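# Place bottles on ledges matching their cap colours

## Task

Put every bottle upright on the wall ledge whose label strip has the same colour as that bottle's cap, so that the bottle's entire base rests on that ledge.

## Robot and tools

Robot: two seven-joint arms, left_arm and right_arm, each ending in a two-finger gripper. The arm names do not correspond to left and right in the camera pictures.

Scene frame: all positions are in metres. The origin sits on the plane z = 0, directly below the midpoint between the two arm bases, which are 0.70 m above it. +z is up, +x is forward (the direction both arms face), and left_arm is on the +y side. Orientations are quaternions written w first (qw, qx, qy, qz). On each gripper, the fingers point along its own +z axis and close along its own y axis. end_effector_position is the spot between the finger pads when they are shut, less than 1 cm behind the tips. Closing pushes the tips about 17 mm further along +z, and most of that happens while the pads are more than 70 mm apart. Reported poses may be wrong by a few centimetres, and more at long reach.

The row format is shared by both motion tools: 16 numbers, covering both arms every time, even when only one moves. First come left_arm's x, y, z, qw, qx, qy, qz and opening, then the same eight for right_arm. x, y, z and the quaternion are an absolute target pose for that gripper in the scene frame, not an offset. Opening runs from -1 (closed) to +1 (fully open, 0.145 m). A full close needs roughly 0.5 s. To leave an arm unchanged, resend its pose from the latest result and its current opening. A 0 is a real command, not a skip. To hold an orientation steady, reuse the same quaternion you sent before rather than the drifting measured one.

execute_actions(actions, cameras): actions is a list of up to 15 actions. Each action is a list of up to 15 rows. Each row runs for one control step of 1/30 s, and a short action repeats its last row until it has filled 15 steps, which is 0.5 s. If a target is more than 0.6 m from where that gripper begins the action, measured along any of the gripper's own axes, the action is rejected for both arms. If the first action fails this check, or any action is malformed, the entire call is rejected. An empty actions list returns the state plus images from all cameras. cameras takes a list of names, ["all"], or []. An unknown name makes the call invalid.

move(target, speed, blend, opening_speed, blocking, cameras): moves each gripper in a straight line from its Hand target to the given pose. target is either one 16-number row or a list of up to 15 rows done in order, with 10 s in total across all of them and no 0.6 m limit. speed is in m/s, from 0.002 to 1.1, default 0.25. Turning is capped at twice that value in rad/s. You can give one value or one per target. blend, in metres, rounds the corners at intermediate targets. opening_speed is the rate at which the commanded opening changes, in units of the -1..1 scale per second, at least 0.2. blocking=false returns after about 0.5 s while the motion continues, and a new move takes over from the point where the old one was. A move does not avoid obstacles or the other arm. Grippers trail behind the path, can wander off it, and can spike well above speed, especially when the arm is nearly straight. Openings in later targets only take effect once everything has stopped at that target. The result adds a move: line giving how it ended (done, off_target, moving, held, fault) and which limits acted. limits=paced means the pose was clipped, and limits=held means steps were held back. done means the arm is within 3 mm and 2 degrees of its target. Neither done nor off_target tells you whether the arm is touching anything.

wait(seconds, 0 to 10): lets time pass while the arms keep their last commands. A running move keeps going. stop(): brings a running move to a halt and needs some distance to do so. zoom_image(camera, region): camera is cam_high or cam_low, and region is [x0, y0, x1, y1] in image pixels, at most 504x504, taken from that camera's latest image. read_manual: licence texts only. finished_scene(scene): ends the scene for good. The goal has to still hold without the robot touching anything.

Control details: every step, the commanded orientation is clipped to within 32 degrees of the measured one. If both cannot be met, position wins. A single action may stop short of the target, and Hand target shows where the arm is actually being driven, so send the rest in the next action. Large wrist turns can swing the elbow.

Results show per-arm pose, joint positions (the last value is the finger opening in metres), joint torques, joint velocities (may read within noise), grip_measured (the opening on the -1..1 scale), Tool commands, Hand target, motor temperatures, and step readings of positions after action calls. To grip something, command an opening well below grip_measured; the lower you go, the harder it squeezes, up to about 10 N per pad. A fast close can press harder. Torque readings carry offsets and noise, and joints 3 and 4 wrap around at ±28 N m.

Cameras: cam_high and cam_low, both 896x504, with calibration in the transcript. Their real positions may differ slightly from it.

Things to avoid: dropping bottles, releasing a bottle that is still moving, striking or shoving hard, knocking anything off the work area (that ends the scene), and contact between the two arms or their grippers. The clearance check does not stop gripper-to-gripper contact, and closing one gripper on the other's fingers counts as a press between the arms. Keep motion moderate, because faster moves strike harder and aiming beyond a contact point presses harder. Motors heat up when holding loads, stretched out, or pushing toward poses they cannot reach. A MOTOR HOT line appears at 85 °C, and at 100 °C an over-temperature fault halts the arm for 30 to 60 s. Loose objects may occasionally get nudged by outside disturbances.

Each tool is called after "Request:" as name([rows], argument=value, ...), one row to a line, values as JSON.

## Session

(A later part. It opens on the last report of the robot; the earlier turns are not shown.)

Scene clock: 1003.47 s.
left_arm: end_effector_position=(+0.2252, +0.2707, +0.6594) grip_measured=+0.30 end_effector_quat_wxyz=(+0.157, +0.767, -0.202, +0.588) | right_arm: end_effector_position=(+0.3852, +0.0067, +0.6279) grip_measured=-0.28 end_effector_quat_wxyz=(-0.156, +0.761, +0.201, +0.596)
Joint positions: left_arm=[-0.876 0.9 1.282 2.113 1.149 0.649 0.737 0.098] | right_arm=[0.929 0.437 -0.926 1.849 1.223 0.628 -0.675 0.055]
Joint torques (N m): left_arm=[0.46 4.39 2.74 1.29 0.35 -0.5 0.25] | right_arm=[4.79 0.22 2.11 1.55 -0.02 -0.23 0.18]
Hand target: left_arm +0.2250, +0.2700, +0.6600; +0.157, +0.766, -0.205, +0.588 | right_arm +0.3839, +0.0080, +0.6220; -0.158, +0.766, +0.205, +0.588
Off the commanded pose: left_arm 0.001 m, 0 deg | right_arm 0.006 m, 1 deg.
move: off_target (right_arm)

Release, retreat right; left to pre-approach.

Request:
move([
  [0.225,0.27,0.66,0.1575,0.7663,-0.2053,0.588,0.3,0.385,0.0075,0.627,-0.1575,0.7663,0.2053,0.588,-0.6],
], speed=0.05)

Request:
move([
  [0.225,0.27,0.66,0.1575,0.7663,-0.2053,0.588,0.3,0.385,0.0075,0.627,-0.1575,0.7663,0.2053,0.588,0.3],
], opening_speed=0.6)

Request:
move([
  [0.225,0.27,0.66,0.1575,0.7663,-0.2053,0.588,0.6,0.285,-0.05,0.66,-0.1575,0.7663,0.2053,0.588,0.3],
  [0.26,0.17,0.66,0.1575,0.7663,-0.2053,0.588,0.6,0.26,-0.2,0.58,-0.1,0.785,0.13,0.597,0.3],
  [0.3,0.065,0.65,0.1575,0.7663,-0.2053,0.588,0.6,0.26,-0.3,0.45,0,0.7933,0,0.6087,0.3],
], cameras=["all"], blend=0.02)

Request:
zoom_image(camera="cam_high", region=[430, 210, 560, 340])

Request:
zoom_image(camera="cam_low", region=[450, 150, 600, 280])

Scene clock: 1021.50 s.
left_arm: end_effector_position=(+0.2252, +0.2707, +0.6594) grip_measured=+0.30 end_effector_quat_wxyz=(+0.157, +0.767, -0.202, +0.588) | right_arm: end_effector_position=(+0.3848, +0.0078, +0.6284) grip_measured=-0.28 end_effector_quat_wxyz=(-0.159, +0.764, +0.204, +0.591)
Joint positions: left_arm=[-0.876 0.9 1.282 2.113 1.149 0.649 0.737 0.098] | right_arm=[0.937 0.436 -0.926 1.847 1.24 0.638 -0.675 0.055]
Joint torques (N m): left_arm=[0.46 4.39 2.76 1.31 0.35 -0.5 0.25] | right_arm=[6.34 -0.01 3.44 1.66 0 -0.16 0.01]
Hand target: left_arm +0.2250, +0.2700, +0.6600; +0.157, +0.766, -0.205, +0.588 | right_arm +0.3850, +0.0075, +0.6270; -0.158, +0.766, +0.205, +0.588
Off the commanded pose: left_arm 0.001 m, 0 deg | right_arm 0.001 m, 1 deg.
move: done

Scene clock: 1023.20 s.
left_arm: end_effector_position=(+0.2252, +0.2707, +0.6594) grip_measured=+0.30 end_effector_quat_wxyz=(+0.157, +0.767, -0.202, +0.588) | right_arm: end_effector_position=(+0.3846, +0.0080, +0.6275) grip_measured=+0.30 end_effector_quat_wxyz=(-0.159, +0.765, +0.205, +0.589)
Joint positions: left_arm=[-0.876 0.9 1.282 2.113 1.149 0.649 0.737 0.098] | right_arm=[0.937 0.436 -0.926 1.846 1.245 0.641 -0.675 0.098]
Joint torques (N m): left_arm=[0.46 4.39 2.74 1.29 0.35 -0.5 0.25] | right_arm=[6.45 -0.01 3.37 1.83 -0.15 -0.27 0.01]
Hand target: left_arm +0.2250, +0.2700, +0.6600; +0.157, +0.766, -0.205, +0.588 | right_arm +0.3849, +0.0076, +0.6270; -0.158, +0.766, +0.205, +0.588
Off the commanded pose: left_arm 0.001 m, 0 deg | right_arm 0.001 m, 0 deg.
move: done

Scene clock: 1026.03 s.
left_arm: end_effector_position=(+0.3005, +0.0660, +0.6504) grip_measured=+0.60 end_effector_quat_wxyz=(+0.165, +0.731, -0.228, +0.622) | right_arm: end_effector_position=(+0.2596, -0.3013, +0.4489) grip_measured=+0.30 end_effector_quat_wxyz=(+0.003, +0.795, -0.001, +0.607)
Joint positions: left_arm=[-1.407 2.012 1.271 2.363 1.584 0.006 -0.657 0.119] | right_arm=[-0.042 1.438 -1.017 1.796 1.184 -0.717 -0.462 0.098]
Joint torques (N m): left_arm=[4.92 0.51 2.92 0.66 -0.11 -0.46 0.23] | right_arm=[2.04 6.74 2.55 1.72 -0.13 -0.51 0.21]
Hand target: left_arm +0.2998, +0.0654, +0.6497; +0.167, +0.731, -0.229, +0.620 | right_arm +0.2600, -0.3001, +0.4499; +0.000, +0.793, +0.000, +0.609
Off the commanded pose: left_arm 0.001 m, 6 deg | right_arm 0.002 m, 0 deg.
joint read past its limit (left arm) — joint 2 (shoulder roll), upper limit.
joint sent to its limit (left arm) — joint 1 (shoulder pitch), lower limit; joint 2 (shoulder roll), upper limit; joint 5 (forearm roll), upper limit. The joint targets are off in orientation, not in position.
move: off_target (left_arm); blend cut to 0 m at target 1

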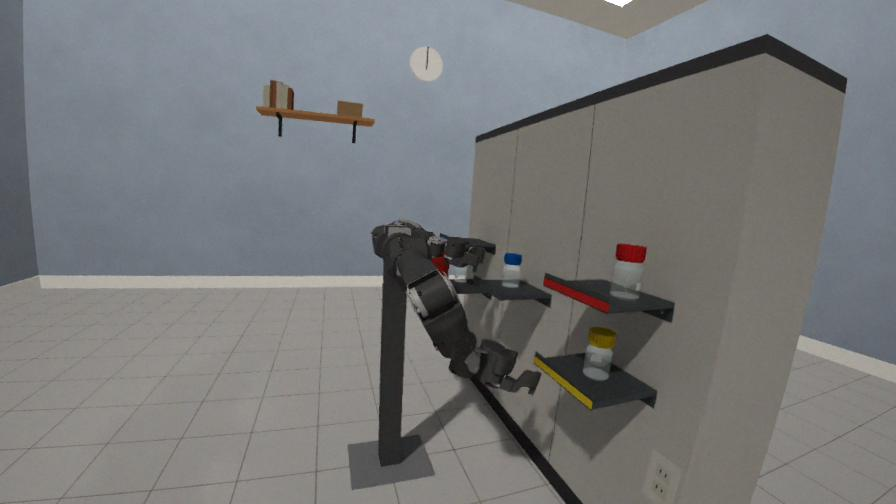

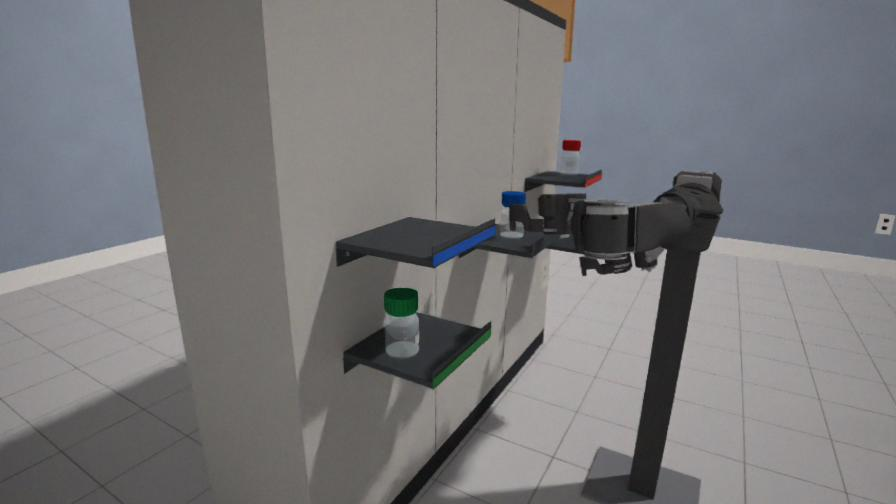

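Scaled by 3.877 from the camera's 896x504 image, which has a finer 1280x720 frame.

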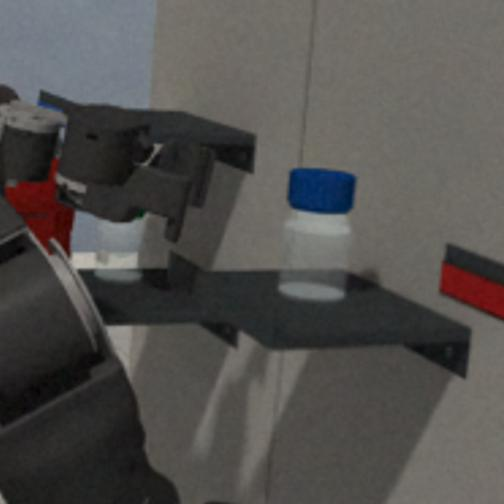

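Scaled by 3.360 from the camera's 896x504 image, which has a finer 1280x720 frame.

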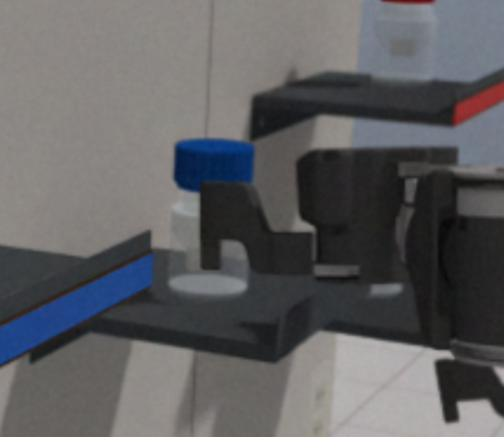

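Request:
move([
  [0.2,0.3,0.5,0.3,-0.95,0,0,0.6,0.26,-0.3,0.45,0,0.7933,0,0.6087,0.3],
  [0.05,0.63,0.45,0.515,-0.857,0,0,0.6,0.26,-0.3,0.45,0,0.7933,0,0.6087,0.3],
  [0.1,0.45,0.22,0.2,-0.98,0,0,0.6,0.26,-0.3,0.45,0,0.7933,0,0.6087,0.3],
  [0.15,0.22,0.15,0,1,0,0,0.6,0.26,-0.3,0.45,0,0.7933,0,0.6087,0.3],
  [0.3,0.2,0.3,0,0.9239,0,0.3827,0.6,0.26,-0.3,0.45,0,0.7933,0,0.6087,0.3],
], cameras=["all"], speed=0.3)

Scene clock: 1049.87 s.
left_arm: end_effector_position=(+0.3001, +0.1995, +0.2998) grip_measured=+0.60 end_effector_quat_wxyz=(+0.002, +0.924, -0.001, +0.382) | right_arm: end_effector_position=(+0.2596, -0.3012, +0.4489) grip_measured=+0.30 end_effector_quat_wxyz=(+0.003, +0.795, -0.001, +0.607)
Joint positions: left_arm=[-0.009 0.506 -0.465 1.349 0.719 0.331 -0.292 0.119] | right_arm=[-0.042 1.438 -1.017 1.796 1.184 -0.717 -0.462 0.098]
Joint torques (N m): left_arm=[4.02 2.36 1.33 4.77 -0.05 -0.54 -0.02] | right_arm=[1.96 6.69 2.51 1.68 -0.12 -0.52 0.17]
Hand target: left_arm +0.3000, +0.2000, +0.3000; +0.000, +0.924, +0.000, +0.383 | right_arm +0.2600, -0.3000, +0.4499; +0.000, +0.793, +0.000, +0.609
Off the commanded pose: left_arm 0.001 m, 0 deg | right_arm 0.002 m, 0 deg.
move: done; limits=paced

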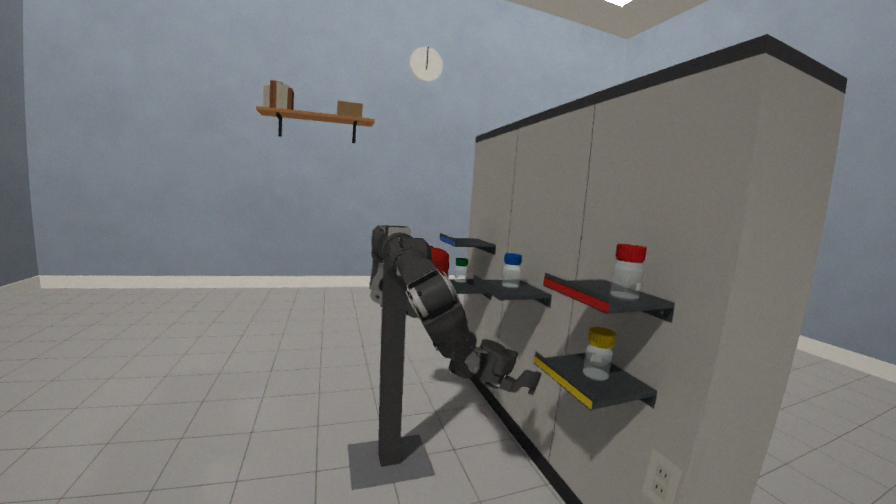

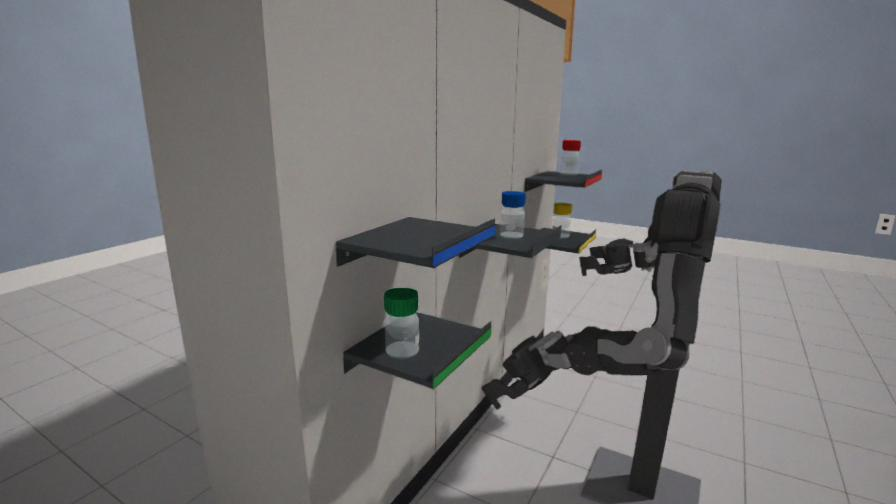

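Request:
move([
  [0.28,0.14,0.48,0.1575,0.7663,-0.2053,0.588,0.6,0.26,-0.3,0.45,0,0.7933,0,0.6087,0.3],
  [0.28,0.11,0.645,0.1575,0.7663,-0.2053,0.588,0.6,0.26,-0.3,0.45,0,0.7933,0,0.6087,0.3],
  [0.32,0.041,0.65,0.1575,0.7663,-0.2053,0.588,0.6,0.26,-0.3,0.45,0,0.7933,0,0.6087,0.3],
], cameras=["all"])

Request:
zoom_image(camera="cam_high", region=[430, 210, 560, 340])

Request:
zoom_image(camera="cam_low", region=[450, 150, 600, 280])

Scene clock: 1065.93 s.
left_arm: end_effector_position=(+0.3195, +0.0405, +0.6511) grip_measured=+0.60 end_effector_quat_wxyz=(+0.161, +0.765, -0.205, +0.589) | right_arm: end_effector_position=(+0.2596, -0.3012, +0.4489) grip_measured=+0.30 end_effector_quat_wxyz=(+0.003, +0.795, -0.001, +0.607)
Joint positions: left_arm=[0.768 0.655 -0.688 2.258 1.463 0.781 -0.837 0.119] | right_arm=[-0.042 1.438 -1.017 1.796 1.184 -0.717 -0.462 0.098]
Joint torques (N m): left_arm=[6.95 1.15 1.46 1.52 -0.09 -0.38 -0.06] | right_arm=[2.04 6.84 2.45 1.73 -0.09 -0.53 0.17]
Hand target: left_arm +0.3200, +0.0410, +0.6500; +0.158, +0.766, -0.205, +0.588 | right_arm +0.2600, -0.3000, +0.4499; +0.000, +0.793, +0.000, +0.609
Off the commanded pose: left_arm 0.001 m, 0 deg | right_arm 0.002 m, 0 deg.
joint sent to its limit (left arm) — joint 6 (wrist pitch), upper limit. The joint targets still meet the commanded pose.
move: done

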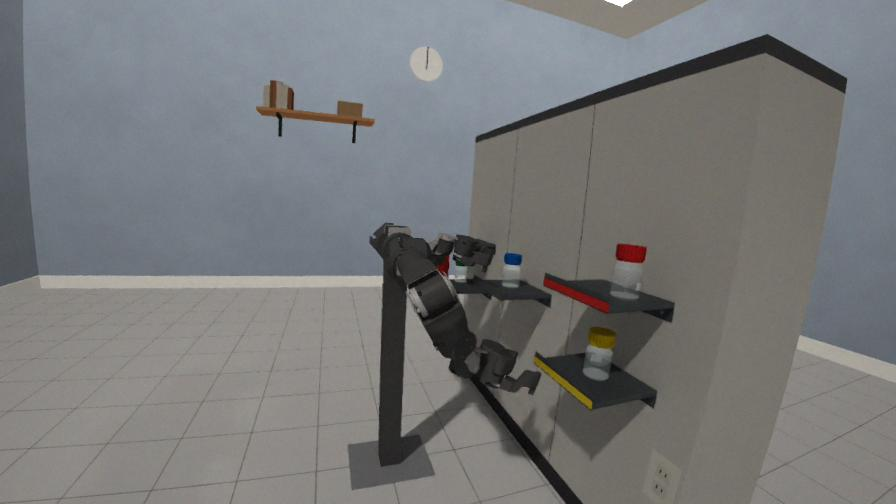

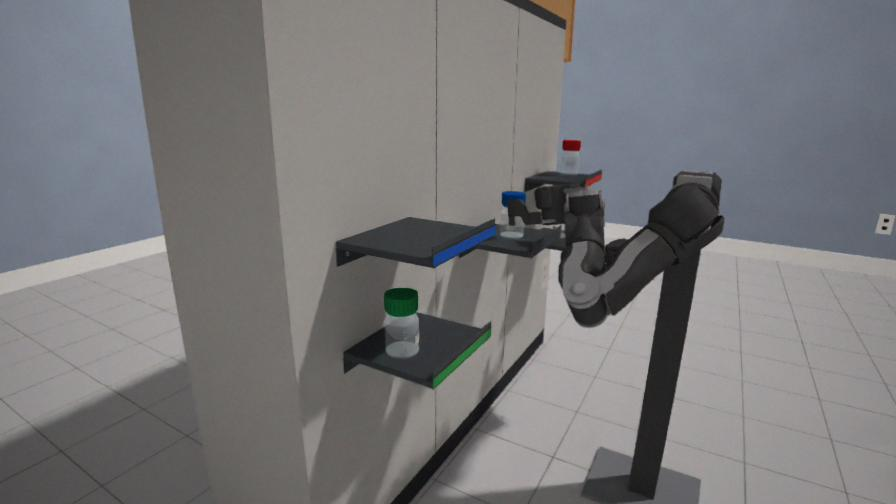

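Scaled by 3.877 from the camera's 896x504 image, which has a finer 1280x720 frame.

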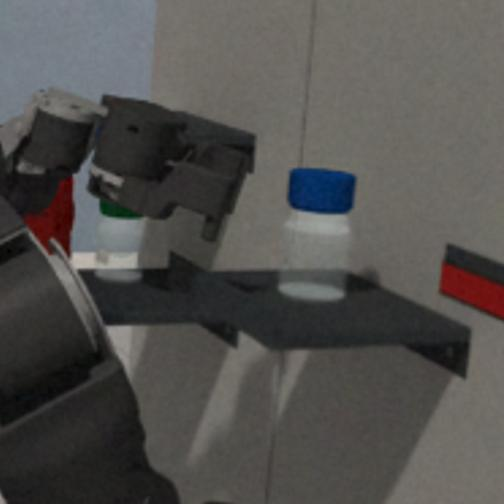

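Scaled by 3.360 from the camera's 896x504 image, which has a finer 1280x720 frame.

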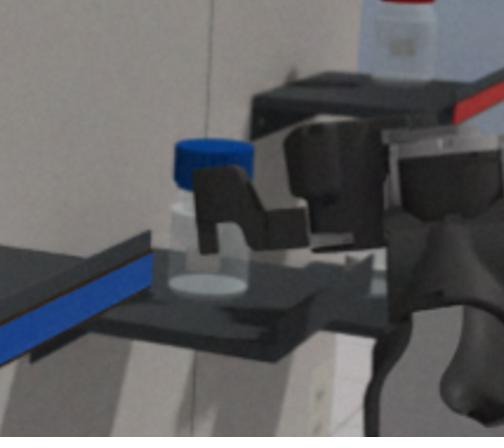

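Request:
move([
  [0.387,0.001,0.630,0.1575,0.7663,-0.2053,0.588,0.6,0.26,-0.3,0.45,0,0.7933,0,0.6087,0.3],
], speed=0.12)

Request:
move([
  [0.387,0.001,0.630,0.1575,0.7663,-0.2053,0.588,-0.6,0.26,-0.3,0.45,0,0.7933,0,0.6087,0.3],
], opening_speed=0.8, cameras=["all"])

Request:
zoom_image(camera="cam_high", region=[430, 210, 560, 340])

Request:
zoom_image(camera="cam_low", region=[450, 150, 600, 280])

Scene clock: 1076.50 s.
left_arm: end_effector_position=(+0.3873, +0.0019, +0.6299) grip_measured=+0.60 end_effector_quat_wxyz=(+0.156, +0.767, -0.204, +0.588) | right_arm: end_effector_position=(+0.2596, -0.3012, +0.4489) grip_measured=+0.30 end_effector_quat_wxyz=(+0.003, +0.795, -0.001, +0.607)
Joint positions: left_arm=[0.914 0.448 -0.87 1.85 1.226 0.685 -0.642 0.119] | right_arm=[-0.042 1.438 -1.017 1.796 1.184 -0.717 -0.462 0.098]
Joint torques (N m): left_arm=[8.77 0.07 2.25 2.63 -0.15 -0.61 0.24] | right_arm=[1.99 6.69 2.51 1.78 -0.1 -0.49 0.2]
Hand target: left_arm +0.3870, +0.0010, +0.6300; +0.157, +0.766, -0.205, +0.588 | right_arm +0.2600, -0.3000, +0.4499; +0.000, +0.793, +0.000, +0.609
Off the commanded pose: left_arm 0.001 m, 0 deg | right_arm 0.002 m, 0 deg.
move: done

Scene clock: 1078.20 s.
left_arm: end_effector_position=(+0.3873, +0.0018, +0.6300) grip_measured=-0.25 end_effector_quat_wxyz=(+0.156, +0.767, -0.204, +0.588) | right_arm: end_effector_position=(+0.2596, -0.3012, +0.4489) grip_measured=+0.30 end_effector_quat_wxyz=(+0.003, +0.795, -0.001, +0.607)
Joint positions: left_arm=[0.914 0.448 -0.87 1.85 1.225 0.684 -0.64 0.057] | right_arm=[-0.042 1.438 -1.017 1.796 1.184 -0.717 -0.462 0.098]
Joint torques (N m): left_arm=[8.72 0.01 2.33 2.65 -0.16 -0.59 0.2] | right_arm=[2.18 6.71 2.44 1.61 -0.12 -0.53 0.18]
Hand target: left_arm +0.3870, +0.0010, +0.6301; +0.157, +0.766, -0.205, +0.588 | right_arm +0.2600, -0.3000, +0.4499; +0.000, +0.793, +0.000, +0.609
Off the commanded pose: left_arm 0.001 m, 0 deg | right_arm 0.002 m, 0 deg.
move: done

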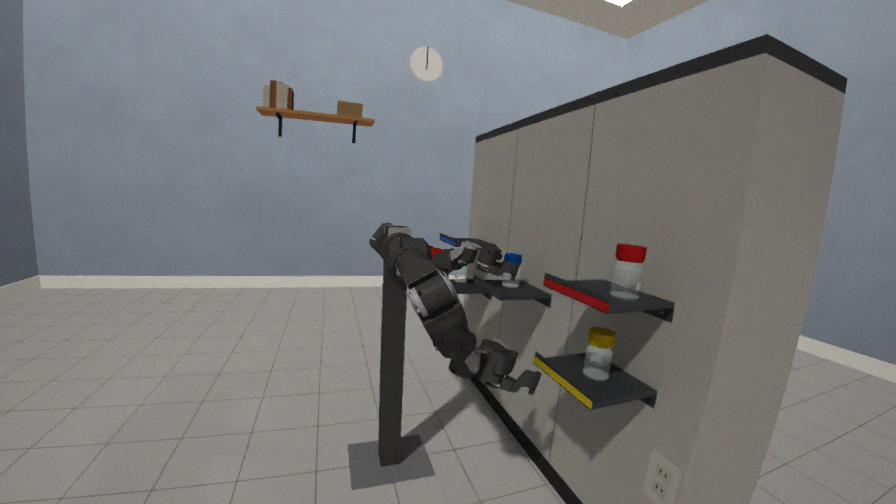

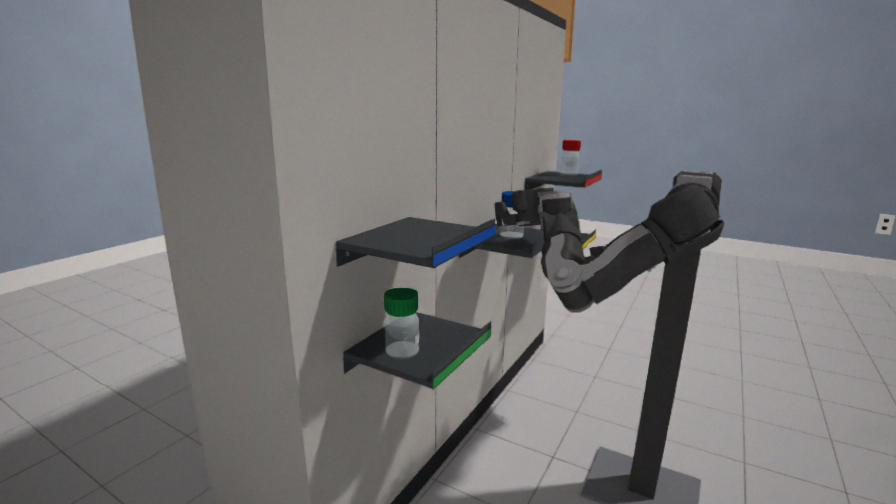

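Scaled by 3.877 from the camera's 896x504 image, which has a finer 1280x720 frame.

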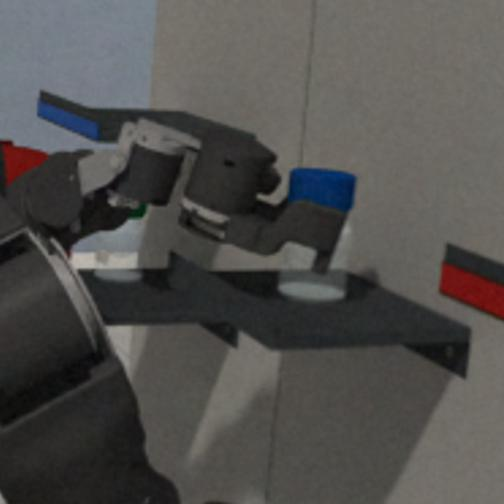

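Scaled by 3.360 from the camera's 896x504 image, which has a finer 1280x720 frame.

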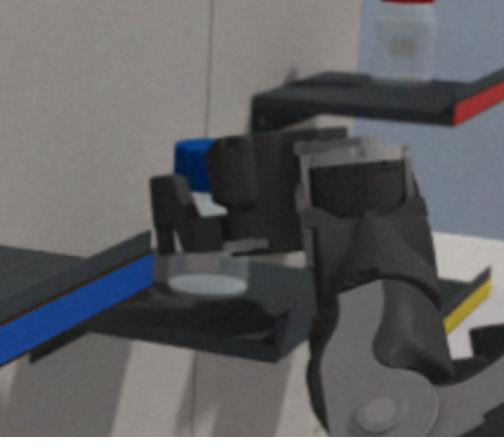

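Request:
move([
  [0.387,0.001,0.667,0.1575,0.7663,-0.2053,0.588,-0.6,0.26,-0.3,0.45,0,0.7933,0,0.6087,0.3],
  [0.28,0.1,0.67,0.1575,0.7663,-0.2053,0.588,-0.6,0.26,-0.3,0.45,0,0.7933,0,0.6087,0.3],
  [0.235,0.29,0.72,0.1,0.785,-0.13,0.597,-0.6,0.26,-0.3,0.45,0,0.7933,0,0.6087,0.3],
  [0.245,0.43,0.775,0,0.7933,0,0.6087,-0.6,0.26,-0.3,0.45,0,0.7933,0,0.6087,0.3],
], cameras=["all"], speed=0.2, blend=[0.01,0.02,0.02,0])

Scene clock: 1092.90 s.
left_arm: end_effector_position=(+0.2450, +0.4314, +0.7728) grip_measured=-0.25 end_effector_quat_wxyz=(-0.010, +0.734, -0.036, +0.679) | right_arm: end_effector_position=(+0.2596, -0.3012, +0.4489) grip_measured=+0.30 end_effector_quat_wxyz=(+0.003, +0.795, -0.001, +0.607)
Joint positions: left_arm=[-0.75 1.199 1.573 1.571 1.064 0.782 0.651 0.057] | right_arm=[-0.042 1.438 -1.017 1.796 1.184 -0.717 -0.462 0.098]
Joint torques (N m): left_arm=[2.28 7.45 2.65 1.11 0.37 -0.43 0.2] | right_arm=[2.02 6.76 2.51 1.69 -0.11 -0.52 0.18]
Hand target: left_arm +0.2453, +0.4301, +0.7748; -0.008, +0.732, -0.039, +0.680 | right_arm +0.2600, -0.3000, +0.4499; +0.000, +0.793, +0.000, +0.609
Off the commanded pose: left_arm 0.003 m, 11 deg | right_arm 0.002 m, 0 deg.
joint sent to its limit (left arm) — joint 3 (upper arm roll), upper limit; joint 6 (wrist pitch), upper limit. The joint targets are off in orientation, not in position.
move: off_target (left_arm)

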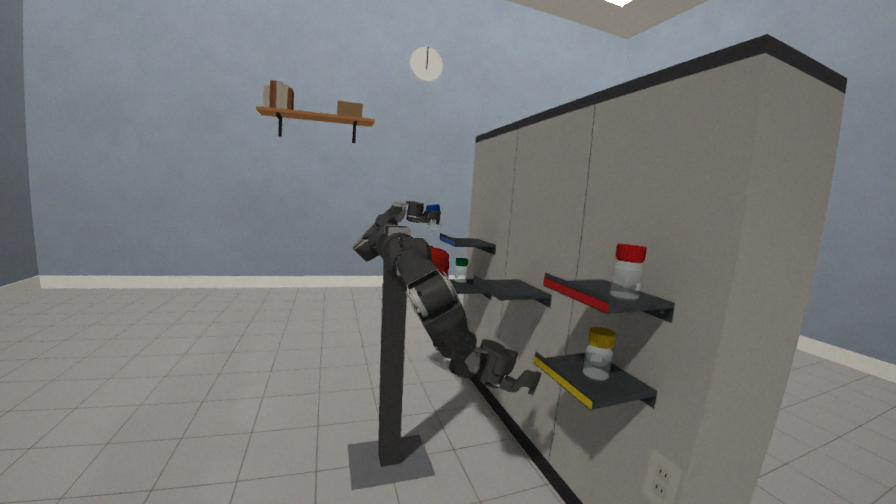

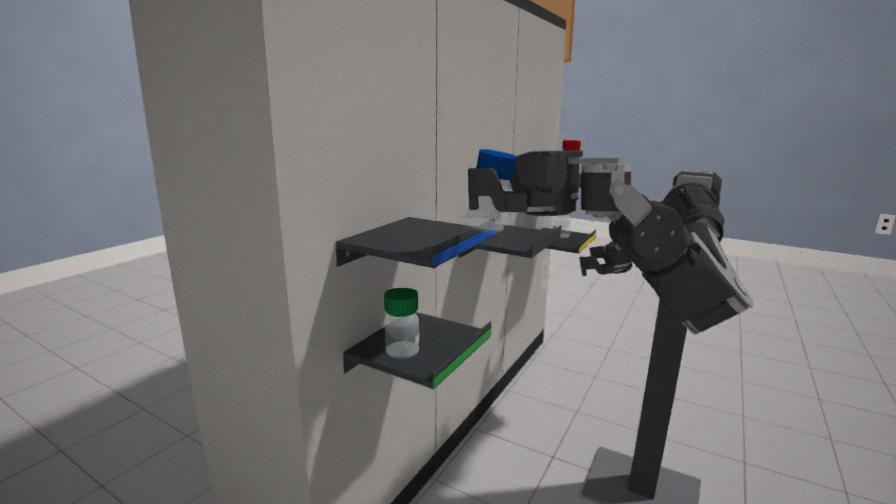

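Request:
move([
  [0.3,0.43,0.775,0,0.7933,0,0.6087,-0.6,0.26,-0.3,0.45,0,0.7933,0,0.6087,0.3],
  [0.385,0.43,0.765,0,0.7933,0,0.6087,-0.6,0.26,-0.3,0.45,0,0.7933,0,0.6087,0.3],
  [0.385,0.43,0.743,0,0.7933,0,0.6087,-0.6,0.26,-0.3,0.45,0,0.7933,0,0.6087,0.3],
], cameras=["all"], speed=0.13)

Request:
zoom_image(camera="cam_low", region=[320, 120, 560, 300])

Scene clock: 1104.77 s.
left_arm: end_effector_position=(+0.3841, +0.4307, +0.7383) grip_measured=-0.25 end_effector_quat_wxyz=(+0.001, +0.799, +0.001, +0.602) | right_arm: end_effector_position=(+0.2596, -0.3012, +0.4489) grip_measured=+0.30 end_effector_quat_wxyz=(+0.003, +0.795, -0.001, +0.607)
Joint positions: left_arm=[-1.184 1.735 1.543 1.124 1.373 0.612 0.346 0.057] | right_arm=[-0.042 1.438 -1.017 1.796 1.184 -0.717 -0.462 0.098]
Joint torques (N m): left_arm=[6.69 4.02 3.86 0.77 0.39 -0.89 -0.02] | right_arm=[2.15 6.87 2.51 1.74 -0.13 -0.54 0.2]
Hand target: left_arm +0.3849, +0.4301, +0.7430; +0.000, +0.793, +0.000, +0.609 | right_arm +0.2600, -0.3000, +0.4499; +0.000, +0.793, +0.000, +0.609
Off the commanded pose: left_arm 0.005 m, 1 deg | right_arm 0.002 m, 0 deg.
move: off_target (left_arm)

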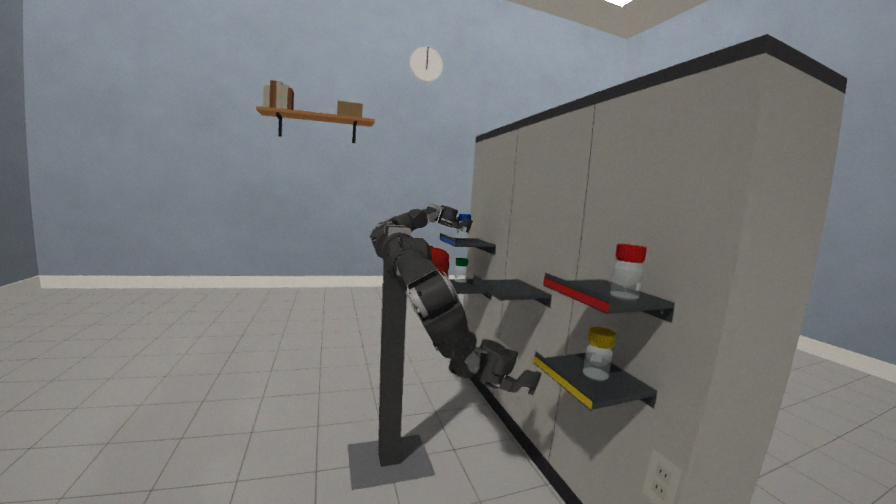

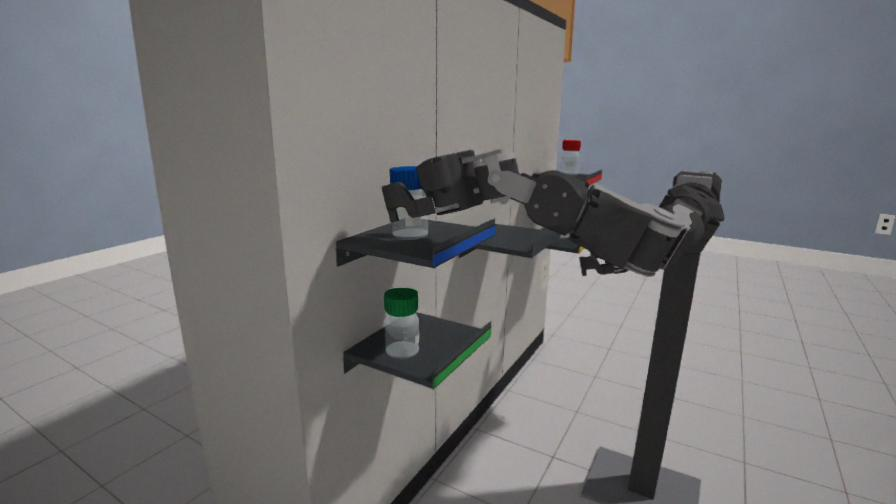

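Scaled by 2.100 from the camera's 896x504 image, which has a finer 1280x720 frame.

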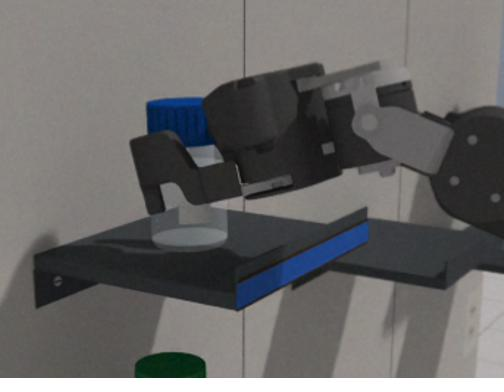

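Request:
move([
  [0.385,0.43,0.725,0,0.7933,0,0.6087,-0.6,0.26,-0.3,0.45,0,0.7933,0,0.6087,0.3],
], speed=0.03)

Scene clock: 1108.33 s.
left_arm: end_effector_position=(+0.3852, +0.4292, +0.7317) grip_measured=-0.25 end_effector_quat_wxyz=(+0.001, +0.787, -0.002, +0.617) | right_arm: end_effector_position=(+0.2596, -0.3012, +0.4489) grip_measured=+0.30 end_effector_quat_wxyz=(+0.003, +0.795, -0.001, +0.607)
Joint positions: left_arm=[-1.232 1.711 1.543 1.156 1.407 0.528 0.325 0.057] | right_arm=[-0.042 1.438 -1.017 1.796 1.184 -0.717 -0.462 0.098]
Joint torques (N m): left_arm=[3.94 2.78 1.87 1.01 0.31 -0.37 -0.02] | right_arm=[1.91 6.69 2.5 1.76 -0.1 -0.52 0.17]
Hand target: left_arm +0.3850, +0.4299, +0.7250; +0.000, +0.793, +0.000, +0.609 | right_arm +0.2600, -0.3000, +0.4499; +0.000, +0.793, +0.000, +0.609
Off the commanded pose: left_arm 0.007 m, 1 deg | right_arm 0.002 m, 0 deg.
move: off_target (left_arm)

Contact as predicted. Release.

Request:
move([
  [0.385,0.43,0.731,0,0.7933,0,0.6087,-0.6,0.26,-0.3,0.45,0,0.7933,0,0.6087,0.3],
], speed=0.05)

Request:
move([
  [0.385,0.43,0.731,0,0.7933,0,0.6087,0.3,0.26,-0.3,0.45,0,0.7933,0,0.6087,0.3],
], opening_speed=0.6)

Request:
move([
  [0.25,0.43,0.77,0,0.7933,0,0.6087,0.3,0.26,-0.3,0.45,0,0.7933,0,0.6087,0.3],
], cameras=["all"])

Request:
zoom_image(camera="cam_low", region=[320, 120, 640, 400])

Request:
zoom_image(camera="cam_high", region=[430, 200, 690, 420])

Scene clock: 1119.83 s.
left_arm: end_effector_position=(+0.3853, +0.4295, +0.7319) grip_measured=-0.25 end_effector_quat_wxyz=(+0.000, +0.791, +0.000, +0.612) | right_arm: end_effector_position=(+0.2596, -0.3012, +0.4489) grip_measured=+0.30 end_effector_quat_wxyz=(+0.003, +0.795, -0.001, +0.607)
Joint positions: left_arm=[-1.224 1.717 1.543 1.149 1.401 0.551 0.325 0.057] | right_arm=[-0.042 1.438 -1.017 1.796 1.184 -0.717 -0.462 0.098]
Joint torques (N m): left_arm=[6.21 3.34 3.03 0.17 0.17 -0.34 0.15] | right_arm=[1.96 6.66 2.47 1.74 -0.11 -0.52 0.21]
Hand target: left_arm +0.3849, +0.4301, +0.7310; +0.000, +0.793, +0.000, +0.609 | right_arm +0.2600, -0.3000, +0.4499; +0.000, +0.793, +0.000, +0.609
Off the commanded pose: left_arm 0.001 m, 0 deg | right_arm 0.002 m, 0 deg.
move: done

Scene clock: 1121.53 s.
left_arm: end_effector_position=(+0.3851, +0.4299, +0.7311) grip_measured=+0.30 end_effector_quat_wxyz=(+0.000, +0.793, +0.000, +0.610) | right_arm: end_effector_position=(+0.2596, -0.3012, +0.4489) grip_measured=+0.30 end_effector_quat_wxyz=(+0.003, +0.795, -0.001, +0.607)
Joint positions: left_arm=[-1.224 1.718 1.543 1.148 1.399 0.556 0.325 0.098] | right_arm=[-0.042 1.438 -1.017 1.796 1.184 -0.717 -0.462 0.098]
Joint torques (N m): left_arm=[6.08 3.34 3.12 0.42 0.23 -0.49 0.15] | right_arm=[1.94 6.76 2.44 1.74 -0.12 -0.52 0.19]
Hand target: left_arm +0.3850, +0.4299, +0.7310; +0.000, +0.793, +0.000, +0.609 | right_arm +0.2600, -0.3000, +0.4499; +0.000, +0.793, +0.000, +0.609
Off the commanded pose: left_arm 0.000 m, 0 deg | right_arm 0.002 m, 0 deg.
move: done

Scene clock: 1122.77 s.
left_arm: end_effector_position=(+0.2494, +0.4309, +0.7703) grip_measured=+0.30 end_effector_quat_wxyz=(-0.008, +0.739, -0.029, +0.673) | right_arm: end_effector_position=(+0.2596, -0.3012, +0.4489) grip_measured=+0.30 end_effector_quat_wxyz=(+0.003, +0.795, -0.001, +0.607)
Joint positions: left_arm=[-0.786 1.21 1.578 1.572 1.101 0.781 0.611 0.098] | right_arm=[-0.042 1.438 -1.017 1.796 1.184 -0.717 -0.462 0.098]
Joint torques (N m): left_arm=[1.91 6.84 1.85 0.98 0.27 -0.44 0.22] | right_arm=[1.91 6.71 2.55 1.68 -0.1 -0.52 0.2]
Hand target: left_arm +0.2502, +0.4301, +0.7698; -0.006, +0.740, -0.031, +0.672 | right_arm +0.2600, -0.3000, +0.4499; +0.000, +0.793, +0.000, +0.609
Off the commanded pose: left_arm 0.001 m, 10 deg | right_arm 0.002 m, 0 deg.
joint read past its limit (left arm) — joint 3 (upper arm roll), upper limit.
joint sent to its limit (left arm) — joint 3 (upper arm roll), upper limit; joint 6 (wrist pitch), upper limit. The joint targets are off in orientation, not in position.
move: off_target (left_arm)

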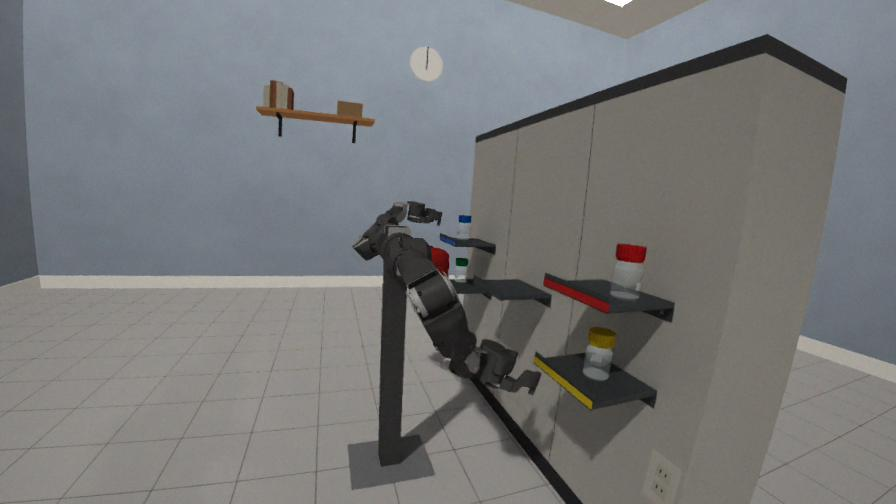

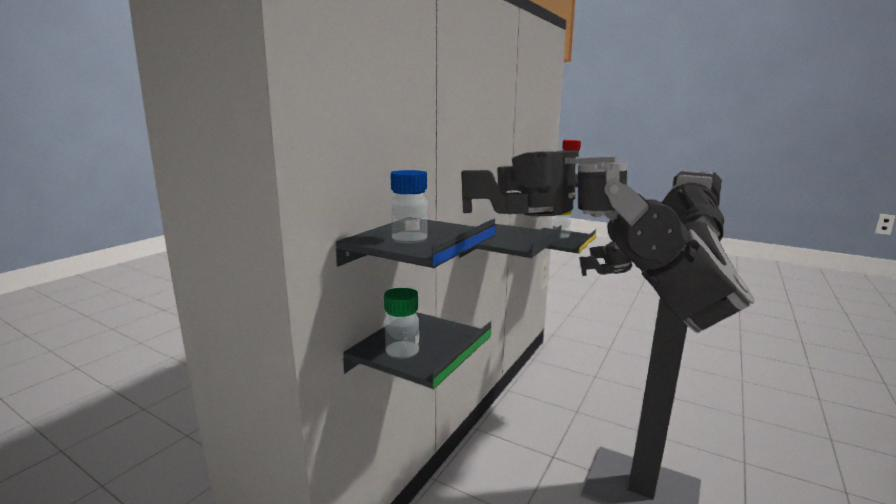

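Scaled by 1.575 from the camera's 896x504 image, which has a finer 1280x720 frame.

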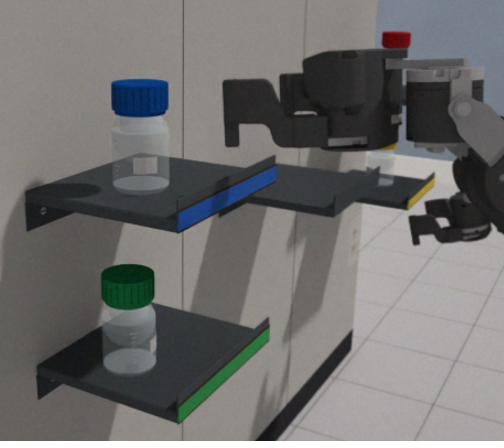

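Scaled by 1.938 from the camera's 896x504 image, which has a finer 1280x720 frame.

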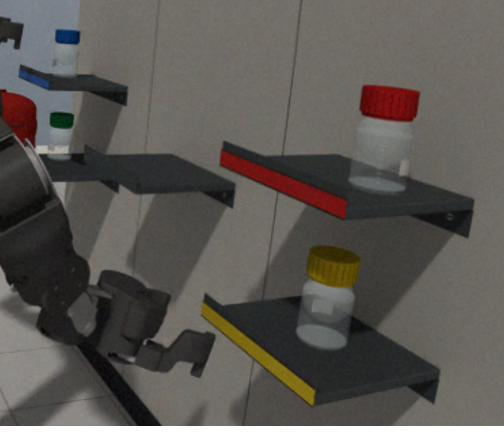

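Request:
finished_scene(scene=1)

The scene is finished: the task was done.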